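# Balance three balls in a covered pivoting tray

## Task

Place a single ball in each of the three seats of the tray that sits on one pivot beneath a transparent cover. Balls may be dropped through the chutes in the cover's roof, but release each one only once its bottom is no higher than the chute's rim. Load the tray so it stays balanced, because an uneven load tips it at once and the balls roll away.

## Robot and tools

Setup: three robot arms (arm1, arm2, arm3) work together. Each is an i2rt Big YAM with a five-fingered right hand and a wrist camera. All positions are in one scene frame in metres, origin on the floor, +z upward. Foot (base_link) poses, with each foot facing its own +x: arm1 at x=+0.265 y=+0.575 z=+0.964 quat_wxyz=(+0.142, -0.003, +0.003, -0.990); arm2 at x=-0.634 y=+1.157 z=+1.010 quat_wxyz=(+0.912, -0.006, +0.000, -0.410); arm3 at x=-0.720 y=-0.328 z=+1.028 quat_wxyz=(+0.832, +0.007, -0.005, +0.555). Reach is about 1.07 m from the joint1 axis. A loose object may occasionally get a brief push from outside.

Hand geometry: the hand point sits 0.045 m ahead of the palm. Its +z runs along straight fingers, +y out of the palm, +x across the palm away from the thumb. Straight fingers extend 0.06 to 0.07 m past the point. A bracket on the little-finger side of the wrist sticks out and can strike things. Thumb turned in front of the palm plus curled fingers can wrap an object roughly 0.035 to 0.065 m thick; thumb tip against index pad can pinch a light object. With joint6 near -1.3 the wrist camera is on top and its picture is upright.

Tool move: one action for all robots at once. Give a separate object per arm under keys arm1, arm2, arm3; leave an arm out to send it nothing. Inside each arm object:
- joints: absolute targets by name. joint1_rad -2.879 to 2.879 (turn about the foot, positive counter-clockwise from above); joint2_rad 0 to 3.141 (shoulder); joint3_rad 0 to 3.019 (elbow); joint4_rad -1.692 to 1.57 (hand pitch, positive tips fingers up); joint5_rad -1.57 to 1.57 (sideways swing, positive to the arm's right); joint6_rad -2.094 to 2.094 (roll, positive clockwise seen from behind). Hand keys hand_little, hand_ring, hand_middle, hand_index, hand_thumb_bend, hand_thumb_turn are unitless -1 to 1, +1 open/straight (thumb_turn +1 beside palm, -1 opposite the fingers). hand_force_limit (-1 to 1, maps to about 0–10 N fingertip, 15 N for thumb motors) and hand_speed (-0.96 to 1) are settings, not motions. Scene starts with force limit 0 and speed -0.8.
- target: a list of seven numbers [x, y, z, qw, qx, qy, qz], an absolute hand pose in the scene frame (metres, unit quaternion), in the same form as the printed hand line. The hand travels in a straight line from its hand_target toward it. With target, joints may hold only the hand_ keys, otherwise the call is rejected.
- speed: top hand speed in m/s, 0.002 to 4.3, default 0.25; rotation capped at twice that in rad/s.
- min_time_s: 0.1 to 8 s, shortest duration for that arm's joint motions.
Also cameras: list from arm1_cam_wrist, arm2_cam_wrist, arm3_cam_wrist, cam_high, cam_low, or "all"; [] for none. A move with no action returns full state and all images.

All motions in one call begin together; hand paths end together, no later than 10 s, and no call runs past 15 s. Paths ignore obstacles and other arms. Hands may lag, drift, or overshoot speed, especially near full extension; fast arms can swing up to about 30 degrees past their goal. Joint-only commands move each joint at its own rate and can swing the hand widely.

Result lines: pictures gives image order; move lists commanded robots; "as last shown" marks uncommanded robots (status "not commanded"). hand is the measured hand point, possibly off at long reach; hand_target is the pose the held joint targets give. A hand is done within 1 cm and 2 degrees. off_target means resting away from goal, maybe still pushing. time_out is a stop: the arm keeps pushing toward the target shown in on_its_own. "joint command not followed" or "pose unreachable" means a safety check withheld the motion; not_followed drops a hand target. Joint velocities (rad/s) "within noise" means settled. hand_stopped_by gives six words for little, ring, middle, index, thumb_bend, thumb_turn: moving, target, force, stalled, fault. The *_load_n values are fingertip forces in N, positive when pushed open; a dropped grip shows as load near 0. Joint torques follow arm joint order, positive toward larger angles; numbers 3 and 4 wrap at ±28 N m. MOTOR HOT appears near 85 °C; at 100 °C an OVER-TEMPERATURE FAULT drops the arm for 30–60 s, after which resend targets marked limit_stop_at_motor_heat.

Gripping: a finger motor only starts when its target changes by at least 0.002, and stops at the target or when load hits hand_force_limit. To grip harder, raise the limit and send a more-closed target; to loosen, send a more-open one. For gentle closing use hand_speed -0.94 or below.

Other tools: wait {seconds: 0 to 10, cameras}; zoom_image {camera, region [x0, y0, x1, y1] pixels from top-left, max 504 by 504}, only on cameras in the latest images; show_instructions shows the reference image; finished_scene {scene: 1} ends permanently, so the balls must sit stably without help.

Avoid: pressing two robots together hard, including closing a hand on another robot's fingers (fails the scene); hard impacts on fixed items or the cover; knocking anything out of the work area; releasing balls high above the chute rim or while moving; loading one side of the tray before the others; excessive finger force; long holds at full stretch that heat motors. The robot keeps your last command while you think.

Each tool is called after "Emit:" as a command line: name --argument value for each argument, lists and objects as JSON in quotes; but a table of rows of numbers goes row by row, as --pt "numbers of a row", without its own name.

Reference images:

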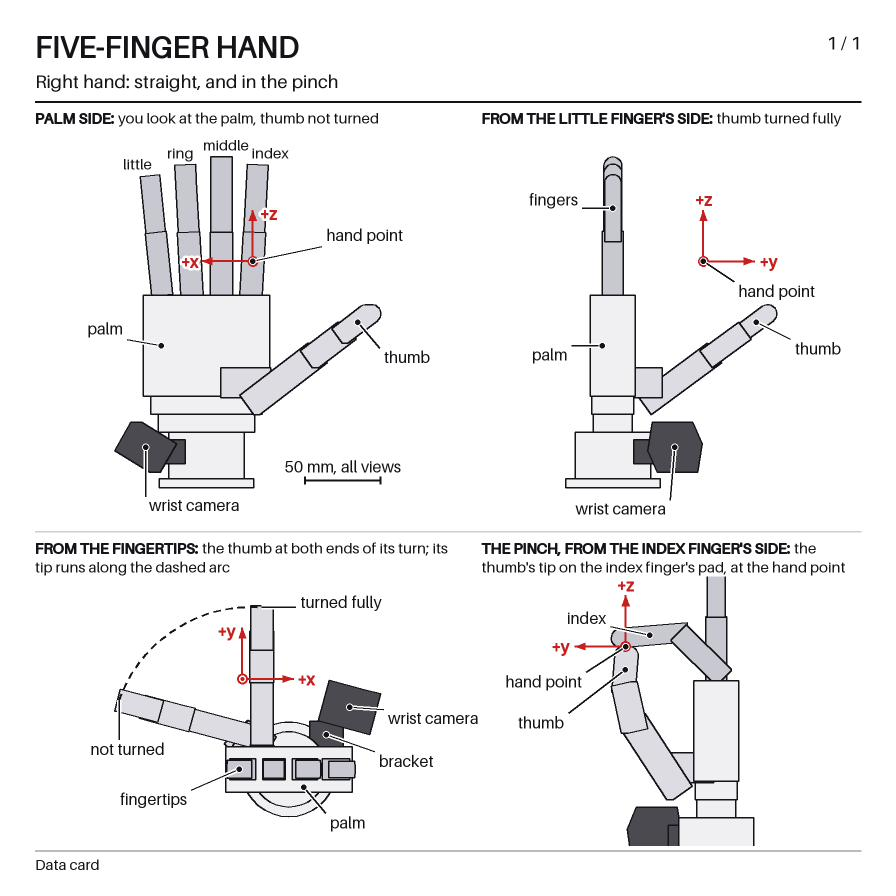

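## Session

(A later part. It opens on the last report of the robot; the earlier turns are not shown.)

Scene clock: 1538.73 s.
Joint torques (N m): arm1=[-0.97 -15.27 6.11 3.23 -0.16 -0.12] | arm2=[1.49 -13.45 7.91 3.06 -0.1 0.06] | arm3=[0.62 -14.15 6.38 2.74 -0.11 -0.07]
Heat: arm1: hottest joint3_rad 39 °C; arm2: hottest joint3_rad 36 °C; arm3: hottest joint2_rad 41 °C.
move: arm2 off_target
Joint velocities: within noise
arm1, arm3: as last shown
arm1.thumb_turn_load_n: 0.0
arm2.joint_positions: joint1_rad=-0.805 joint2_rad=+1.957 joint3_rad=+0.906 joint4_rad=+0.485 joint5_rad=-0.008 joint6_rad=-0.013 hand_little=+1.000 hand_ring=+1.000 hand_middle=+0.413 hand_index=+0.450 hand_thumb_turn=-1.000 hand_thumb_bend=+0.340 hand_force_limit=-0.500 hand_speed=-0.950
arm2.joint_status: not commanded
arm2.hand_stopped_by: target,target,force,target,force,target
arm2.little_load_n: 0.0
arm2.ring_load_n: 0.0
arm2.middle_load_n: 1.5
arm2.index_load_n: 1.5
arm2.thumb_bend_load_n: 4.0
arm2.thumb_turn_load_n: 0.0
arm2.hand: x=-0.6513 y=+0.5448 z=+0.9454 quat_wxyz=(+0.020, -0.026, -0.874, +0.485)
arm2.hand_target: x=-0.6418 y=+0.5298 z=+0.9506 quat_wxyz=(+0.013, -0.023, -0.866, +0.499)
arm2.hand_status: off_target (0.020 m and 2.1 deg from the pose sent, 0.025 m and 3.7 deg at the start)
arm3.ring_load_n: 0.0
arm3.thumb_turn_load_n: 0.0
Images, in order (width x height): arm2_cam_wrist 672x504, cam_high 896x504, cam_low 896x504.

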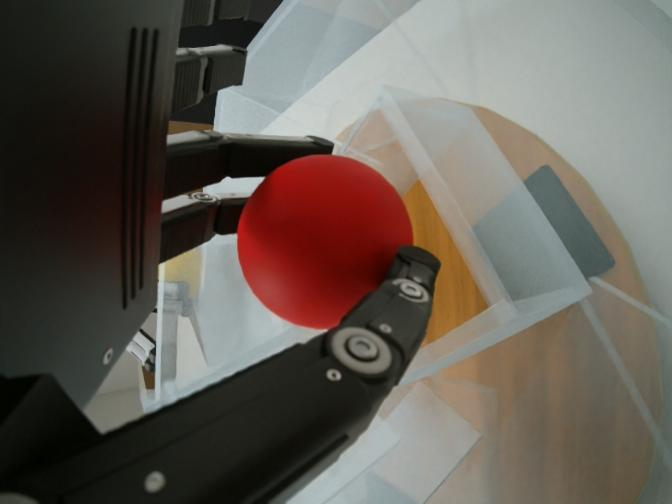

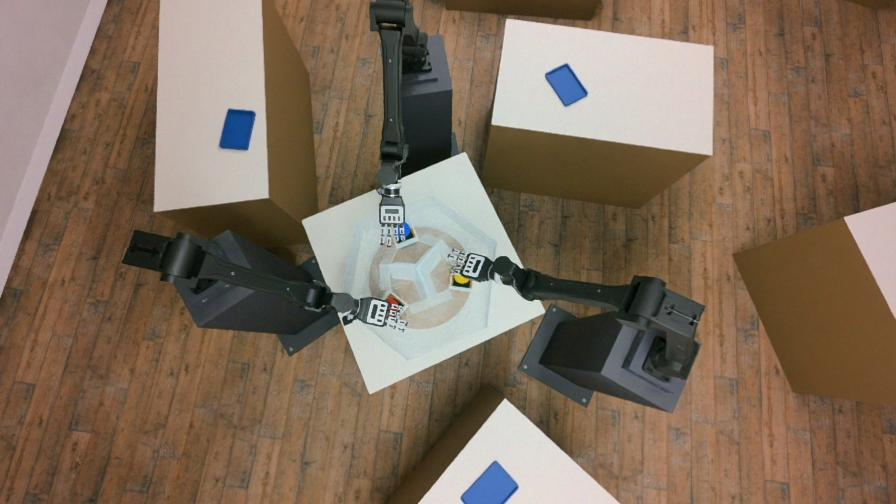

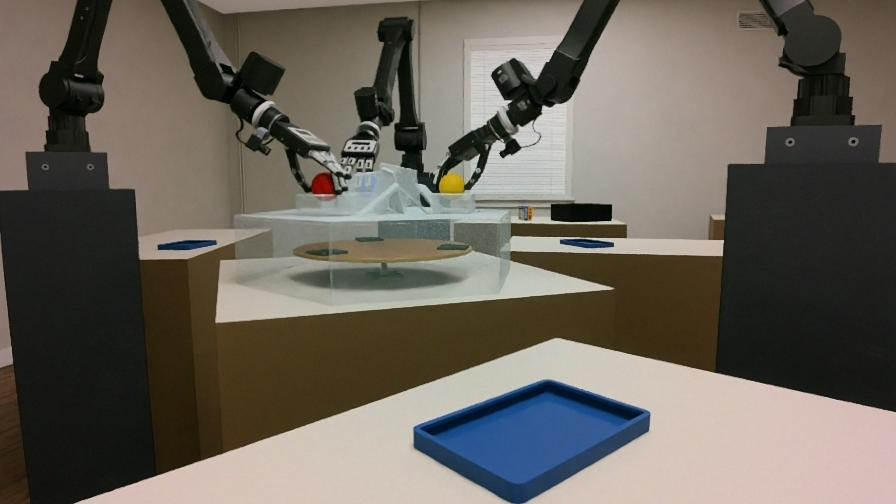

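Emit:
move --arm1 '{"joints": {"hand_speed": 0.6}}' --arm2 '{"joints": {"hand_speed": 0.6}}' --arm3 '{"joints": {"hand_speed": 0.6}}' --cameras '[]'

Emit:
move --arm1 '{"joints": {"hand_index": 0.9, "hand_middle": 0.9, "hand_thumb_bend": 0.55}}' --arm2 '{"joints": {"hand_index": 0.9, "hand_middle": 0.9, "hand_thumb_bend": 0.55}}' --arm3 '{"joints": {"hand_index": 0.9, "hand_middle": 0.9, "hand_thumb_bend": 0.55}}' --cameras '["all"]'

Scene clock: 1557.33 s.
Joint torques (N m): arm1=[0.26 -15.44 5.9 3.14 -0.18 -0.12] | arm2=[1.67 -13.45 7.92 3.04 -0.11 0.06] | arm3=[0.67 -14.15 6.37 2.74 -0.11 -0.07]
Heat: arm1: hottest joint3_rad 39 °C; arm2: hottest joint3_rad 37 °C; arm3: hottest joint2_rad 41 °C.
move: arm1 done; arm2 done; arm3 done
Joint velocities: within noise
arm1.joint_positions: joint1_rad=-0.291 joint2_rad=+1.891 joint3_rad=+0.969 joint4_rad=+0.354 joint5_rad=-0.073 joint6_rad=-0.030 hand_little=+1.000 hand_ring=+1.000 hand_middle=+0.423 hand_index=+0.450 hand_thumb_turn=-1.000 hand_thumb_bend=+0.348 hand_force_limit=-0.500 hand_speed=+0.600
arm1.joint_status: all done
arm1.hand_stopped_by: target,target,force,target,force,target
arm1.little_load_n: 0.0
arm1.ring_load_n: 0.0
arm1.middle_load_n: 1.5
arm1.index_load_n: 1.0
arm1.thumb_bend_load_n: 4.0
arm1.thumb_turn_load_n: 0.0
arm1.hand: x=-0.3631 y=+0.5357 z=+0.9380 quat_wxyz=(+0.327, -0.597, -0.639, +0.357)
arm1.hand_target: x=-0.3707 y=+0.5427 z=+0.9474 quat_wxyz=(+0.341, -0.591, -0.633, +0.365)
arm1.hand_status: not commanded
arm2.joint_positions: joint1_rad=-0.805 joint2_rad=+1.957 joint3_rad=+0.906 joint4_rad=+0.485 joint5_rad=-0.008 joint6_rad=-0.013 hand_little=+1.000 hand_ring=+1.000 hand_middle=+0.413 hand_index=+0.450 hand_thumb_turn=-1.000 hand_thumb_bend=+0.340 hand_force_limit=-0.500 hand_speed=+0.600
arm2.joint_status: all done
arm2.hand_stopped_by: target,target,force,target,force,target
arm2.little_load_n: 0.0
arm2.ring_load_n: 0.0
arm2.middle_load_n: 1.5
arm2.index_load_n: 1.5
arm2.thumb_bend_load_n: 4.0
arm2.thumb_turn_load_n: 0.0
arm2.hand: x=-0.6513 y=+0.5448 z=+0.9454 quat_wxyz=(+0.020, -0.026, -0.874, +0.485)
arm2.hand_target: x=-0.6418 y=+0.5298 z=+0.9506 quat_wxyz=(+0.013, -0.023, -0.866, +0.499)
arm2.hand_status: not commanded
arm3.joint_positions: joint1_rad=+0.044 joint2_rad=+2.088 joint3_rad=+1.014 joint4_rad=+0.506 joint5_rad=-0.062 joint6_rad=-0.033 hand_little=+1.000 hand_ring=+1.000 hand_middle=+0.446 hand_index=+0.450 hand_thumb_turn=-1.000 hand_thumb_bend=+0.334 hand_force_limit=-0.500 hand_speed=+0.600
arm3.joint_status: all done
arm3.hand_stopped_by: target,target,force,target,force,target
arm3.little_load_n: 0.0
arm3.ring_load_n: 0.0
arm3.middle_load_n: 1.5
arm3.index_load_n: 1.5
arm3.thumb_bend_load_n: 4.0
arm3.thumb_turn_load_n: 0.0
arm3.hand: x=-0.5376 y=+0.2898 z=+0.9342 quat_wxyz=(-0.484, +0.864, -0.124, +0.064)
arm3.hand_target: x=-0.5317 y=+0.2941 z=+0.9369 quat_wxyz=(-0.495, +0.858, -0.121, +0.070)
arm3.hand_status: not commanded

Scene clock: 1557.93 s.
Joint torques (N m): arm1=[-0.73 -15.79 6.35 2.85 -0.05 -0.11] | arm2=[1.61 -13.39 7.91 2.89 -0.11 0.05] | arm3=[0.67 -14.15 6.39 2.35 -0.1 -0.07]
Heat: arm1: hottest joint3_rad 39 °C; arm2: hottest joint3_rad 37 °C; arm3: hottest joint2_rad 41 °C.
move: arm1 done; arm2 done; arm3 done
Joint velocities: within noise
arm1.joint_positions: joint1_rad=-0.291 joint2_rad=+1.891 joint3_rad=+0.969 joint4_rad=+0.365 joint5_rad=-0.073 joint6_rad=-0.022 hand_little=+1.000 hand_ring=+1.000 hand_middle=+0.900 hand_index=+0.900 hand_thumb_turn=-1.000 hand_thumb_bend=+0.550 hand_force_limit=-0.500 hand_speed=+0.600
arm1.joint_status: all done
arm1.hand_stopped_by: target,target,target,target,target,target
arm1.little_load_n: 0.0
arm1.ring_load_n: 0.0
arm1.middle_load_n: 0.0
arm1.index_load_n: 0.0
arm1.thumb_bend_load_n: 0.0
arm1.thumb_turn_load_n: 0.0
arm1.hand: x=-0.3653 y=+0.5353 z=+0.9403 quat_wxyz=(+0.329, -0.598, -0.635, +0.361)
arm1.hand_target: x=-0.3709 y=+0.5424 z=+0.9477 quat_wxyz=(+0.340, -0.593, -0.631, +0.367)
arm1.hand_status: not commanded
arm2.joint_positions: joint1_rad=-0.804 joint2_rad=+1.957 joint3_rad=+0.906 joint4_rad=+0.488 joint5_rad=-0.013 joint6_rad=-0.004 hand_little=+1.000 hand_ring=+1.000 hand_middle=+0.900 hand_index=+0.900 hand_thumb_turn=-1.000 hand_thumb_bend=+0.550 hand_force_limit=-0.500 hand_speed=+0.600
arm2.joint_status: all done
arm2.hand_stopped_by: target,target,target,target,target,target
arm2.little_load_n: 0.0
arm2.ring_load_n: 0.0
arm2.middle_load_n: 0.0
arm2.index_load_n: -0.5
arm2.thumb_bend_load_n: 0.0
arm2.thumb_turn_load_n: 0.0
arm2.hand: x=-0.6490 y=+0.5440 z=+0.9463 quat_wxyz=(+0.016, -0.028, -0.873, +0.487)
arm2.hand_target: x=-0.6395 y=+0.5297 z=+0.9508 quat_wxyz=(+0.009, -0.026, -0.866, +0.499)
arm2.hand_status: not commanded
arm3.joint_positions: joint1_rad=+0.044 joint2_rad=+2.088 joint3_rad=+1.014 joint4_rad=+0.517 joint5_rad=-0.062 joint6_rad=-0.024 hand_little=+1.000 hand_ring=+1.000 hand_middle=+0.900 hand_index=+0.900 hand_thumb_turn=-1.000 hand_thumb_bend=+0.550 hand_force_limit=-0.500 hand_speed=+0.600
arm3.joint_status: all done
arm3.hand_stopped_by: target,target,target,target,target,target
arm3.little_load_n: 0.0
arm3.ring_load_n: 0.0
arm3.middle_load_n: 0.0
arm3.index_load_n: 0.0
arm3.thumb_bend_load_n: 0.0
arm3.thumb_turn_load_n: 0.0
arm3.hand: x=-0.5374 y=+0.2920 z=+0.9366 quat_wxyz=(-0.489, +0.860, -0.128, +0.063)
arm3.hand_target: x=-0.5322 y=+0.2946 z=+0.9374 quat_wxyz=(-0.495, +0.857, -0.125, +0.067)
arm3.hand_status: not commanded
pictures: arm1_cam_wrist, arm2_cam_wrist, arm3_cam_wrist, cam_high, cam_low
Images, in order (width x height): arm1_cam_wrist 672x504, arm2_cam_wrist 672x504, arm3_cam_wrist 672x504, cam_high 896x504, cam_low 896x504.

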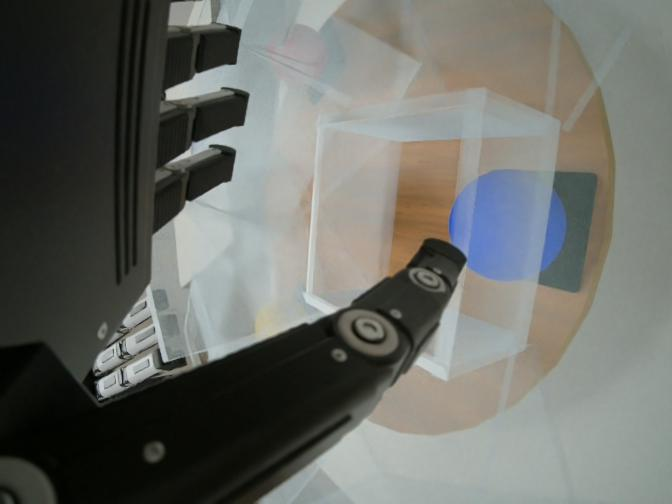

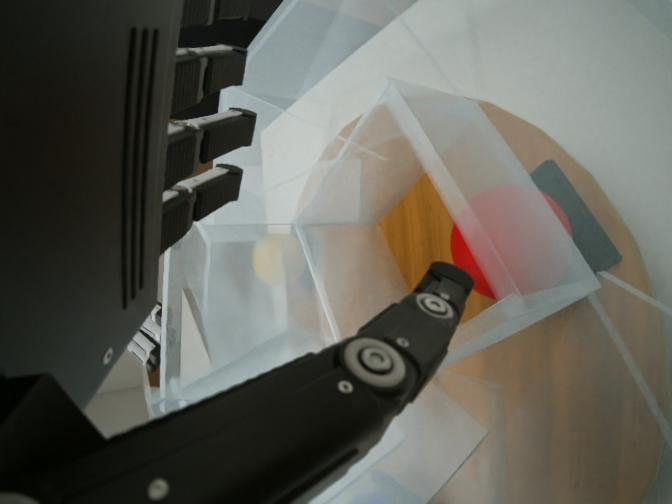

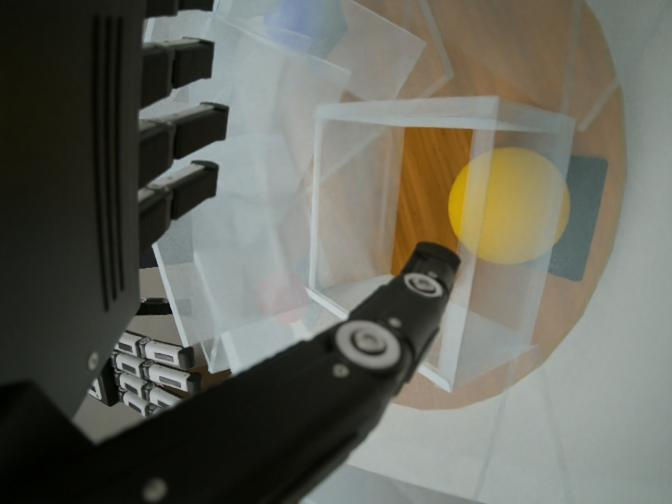

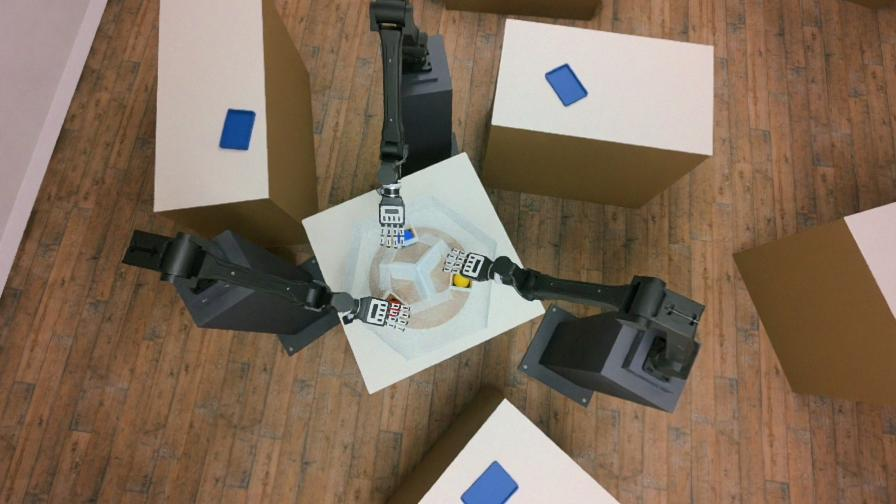

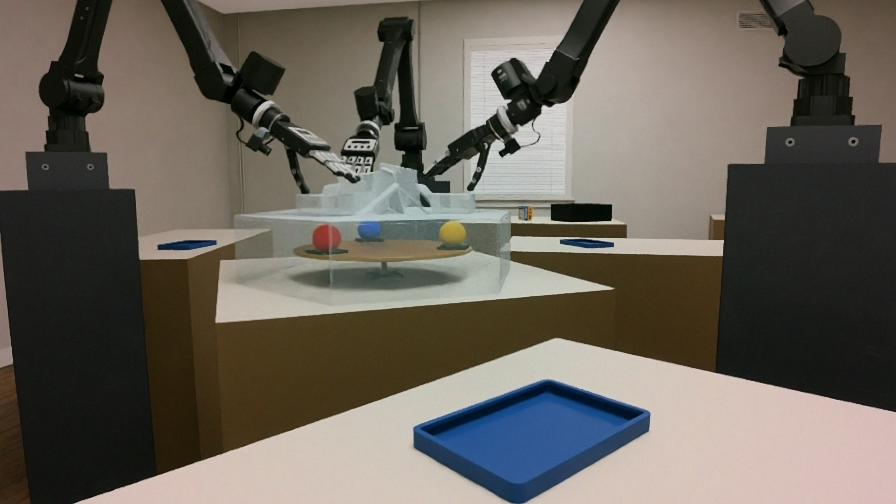

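Emit:
move --arm1 '{"target": [-0.36, 0.54, 1.05, -0.341, 0.5907, 0.6334, -0.3657], "speed": 0.12}' --arm2 '{"target": [-0.640, 0.54, 1.05, -0.0131, 0.0227, 0.8658, -0.4999], "speed": 0.12}' --arm3 '{"target": [-0.533, 0.285, 1.05, 0.4952, -0.8576, 0.1205, -0.0696], "speed": 0.12}' --cameras '["cam_low", "cam_high"]'

Emit:
zoom_image --camera "cam_low" --region '[210, 150, 530, 330]'

Scene clock: 1565.87 s.
Joint torques (N m): arm1=[-0.03 -14.68 9.85 1.58 -0.03 -0.14] | arm2=[1.61 -13.57 9.84 1.73 0.05 -0.03] | arm3=[0.38 -13.33 8.12 1.25 -0.11 -0.11]
Heat: arm1: hottest joint3_rad 39 °C; arm2: hottest joint3_rad 37 °C; arm3: hottest joint2_rad 41 °C.
move: arm1 off_target; arm2 off_target; arm3 done
Joint velocities: within noise
arm1.joint_positions: joint1_rad=-0.291 joint2_rad=+1.669 joint3_rad=+0.969 joint4_rad=+0.132 joint5_rad=-0.073 joint6_rad=-0.025 hand_little=+1.000 hand_ring=+1.000 hand_middle=+0.900 hand_index=+0.900 hand_thumb_turn=-1.000 hand_thumb_bend=+0.550 hand_force_limit=-0.500 hand_speed=+0.600
arm1.joint_status: not commanded
arm1.hand_stopped_by: target,target,target,target,target,target
arm1.little_load_n: 0.0
arm1.ring_load_n: 0.0
arm1.middle_load_n: 0.0
arm1.index_load_n: 0.0
arm1.thumb_bend_load_n: 0.0
arm1.thumb_turn_load_n: 0.0
arm1.hand: x=-0.3449 y=+0.5348 z=+1.0287 quat_wxyz=(+0.326, -0.599, -0.638, +0.358)
arm1.hand_target: x=-0.3605 y=+0.5401 z=+1.0505 quat_wxyz=(+0.342, -0.590, -0.633, +0.366)
arm1.hand_status: off_target (0.027 m and 2.2 deg from the pose sent, 0.110 m and 1.7 deg at the start)
arm2.joint_positions: joint1_rad=-0.804 joint2_rad=+1.735 joint3_rad=+0.906 joint4_rad=+0.270 joint5_rad=-0.013 joint6_rad=-0.004 hand_little=+1.000 hand_ring=+1.000 hand_middle=+0.900 hand_index=+0.900 hand_thumb_turn=-1.000 hand_thumb_bend=+0.550 hand_force_limit=-0.500 hand_speed=+0.600
arm2.joint_status: not commanded
arm2.hand_stopped_by: target,target,target,target,target,target
arm2.little_load_n: 0.0
arm2.ring_load_n: 0.0
arm2.middle_load_n: 0.0
arm2.index_load_n: 0.0
arm2.thumb_bend_load_n: 0.0
arm2.thumb_turn_load_n: 0.0
arm2.hand: x=-0.6479 y=+0.5523 z=+1.0344 quat_wxyz=(+0.016, -0.028, -0.872, +0.489)
arm2.hand_target: x=-0.6400 y=+0.5395 z=+1.0498 quat_wxyz=(+0.013, -0.023, -0.866, +0.500)
arm2.hand_status: off_target (0.021 m and 1.6 deg from the pose sent, 0.104 m and 1.8 deg at the start)
arm3.joint_positions: joint1_rad=+0.044 joint2_rad=+1.827 joint3_rad=+1.008 joint4_rad=+0.286 joint5_rad=-0.065 joint6_rad=-0.030 hand_little=+1.000 hand_ring=+1.000 hand_middle=+0.900 hand_index=+0.900 hand_thumb_turn=-1.000 hand_thumb_bend=+0.550 hand_force_limit=-0.500 hand_speed=+0.600
arm3.joint_status: not commanded
arm3.hand_stopped_by: target,target,target,target,target,target
arm3.little_load_n: 0.0
arm3.ring_load_n: 0.0
arm3.middle_load_n: 0.0
arm3.index_load_n: 0.0
arm3.thumb_bend_load_n: 0.0
arm3.thumb_turn_load_n: 0.0
arm3.hand: x=-0.5382 y=+0.2888 z=+1.0515 quat_wxyz=(-0.500, +0.855, -0.123, +0.066)
arm3.hand_target: x=-0.5326 y=+0.2864 z=+1.0505 quat_wxyz=(-0.496, +0.857, -0.120, +0.070)
arm3.hand_status: done (0.007 m and 0.8 deg from the pose sent, 0.114 m and 1.3 deg at the start)
pictures: cam_high, cam_low
Images, in order (width x height): cam_high 896x504, cam_low 896x504.

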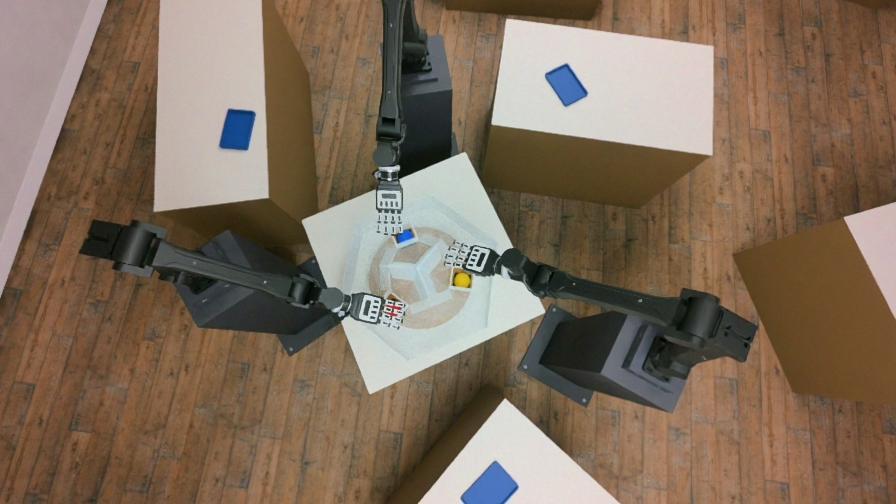

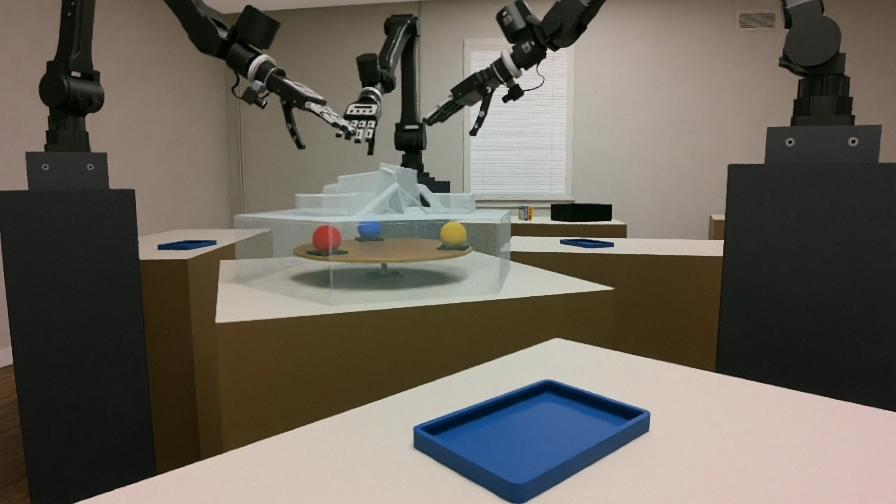

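Scaled by 1.575 from the camera's image (finer frame: 1280x720).

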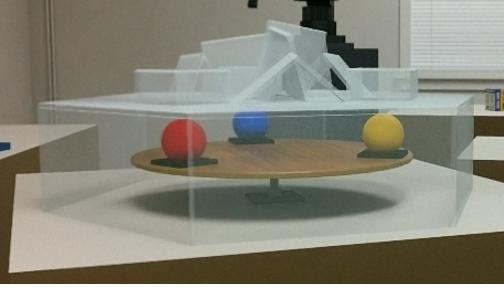

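Emit:
finished_scene

The scene is finished: the task was done.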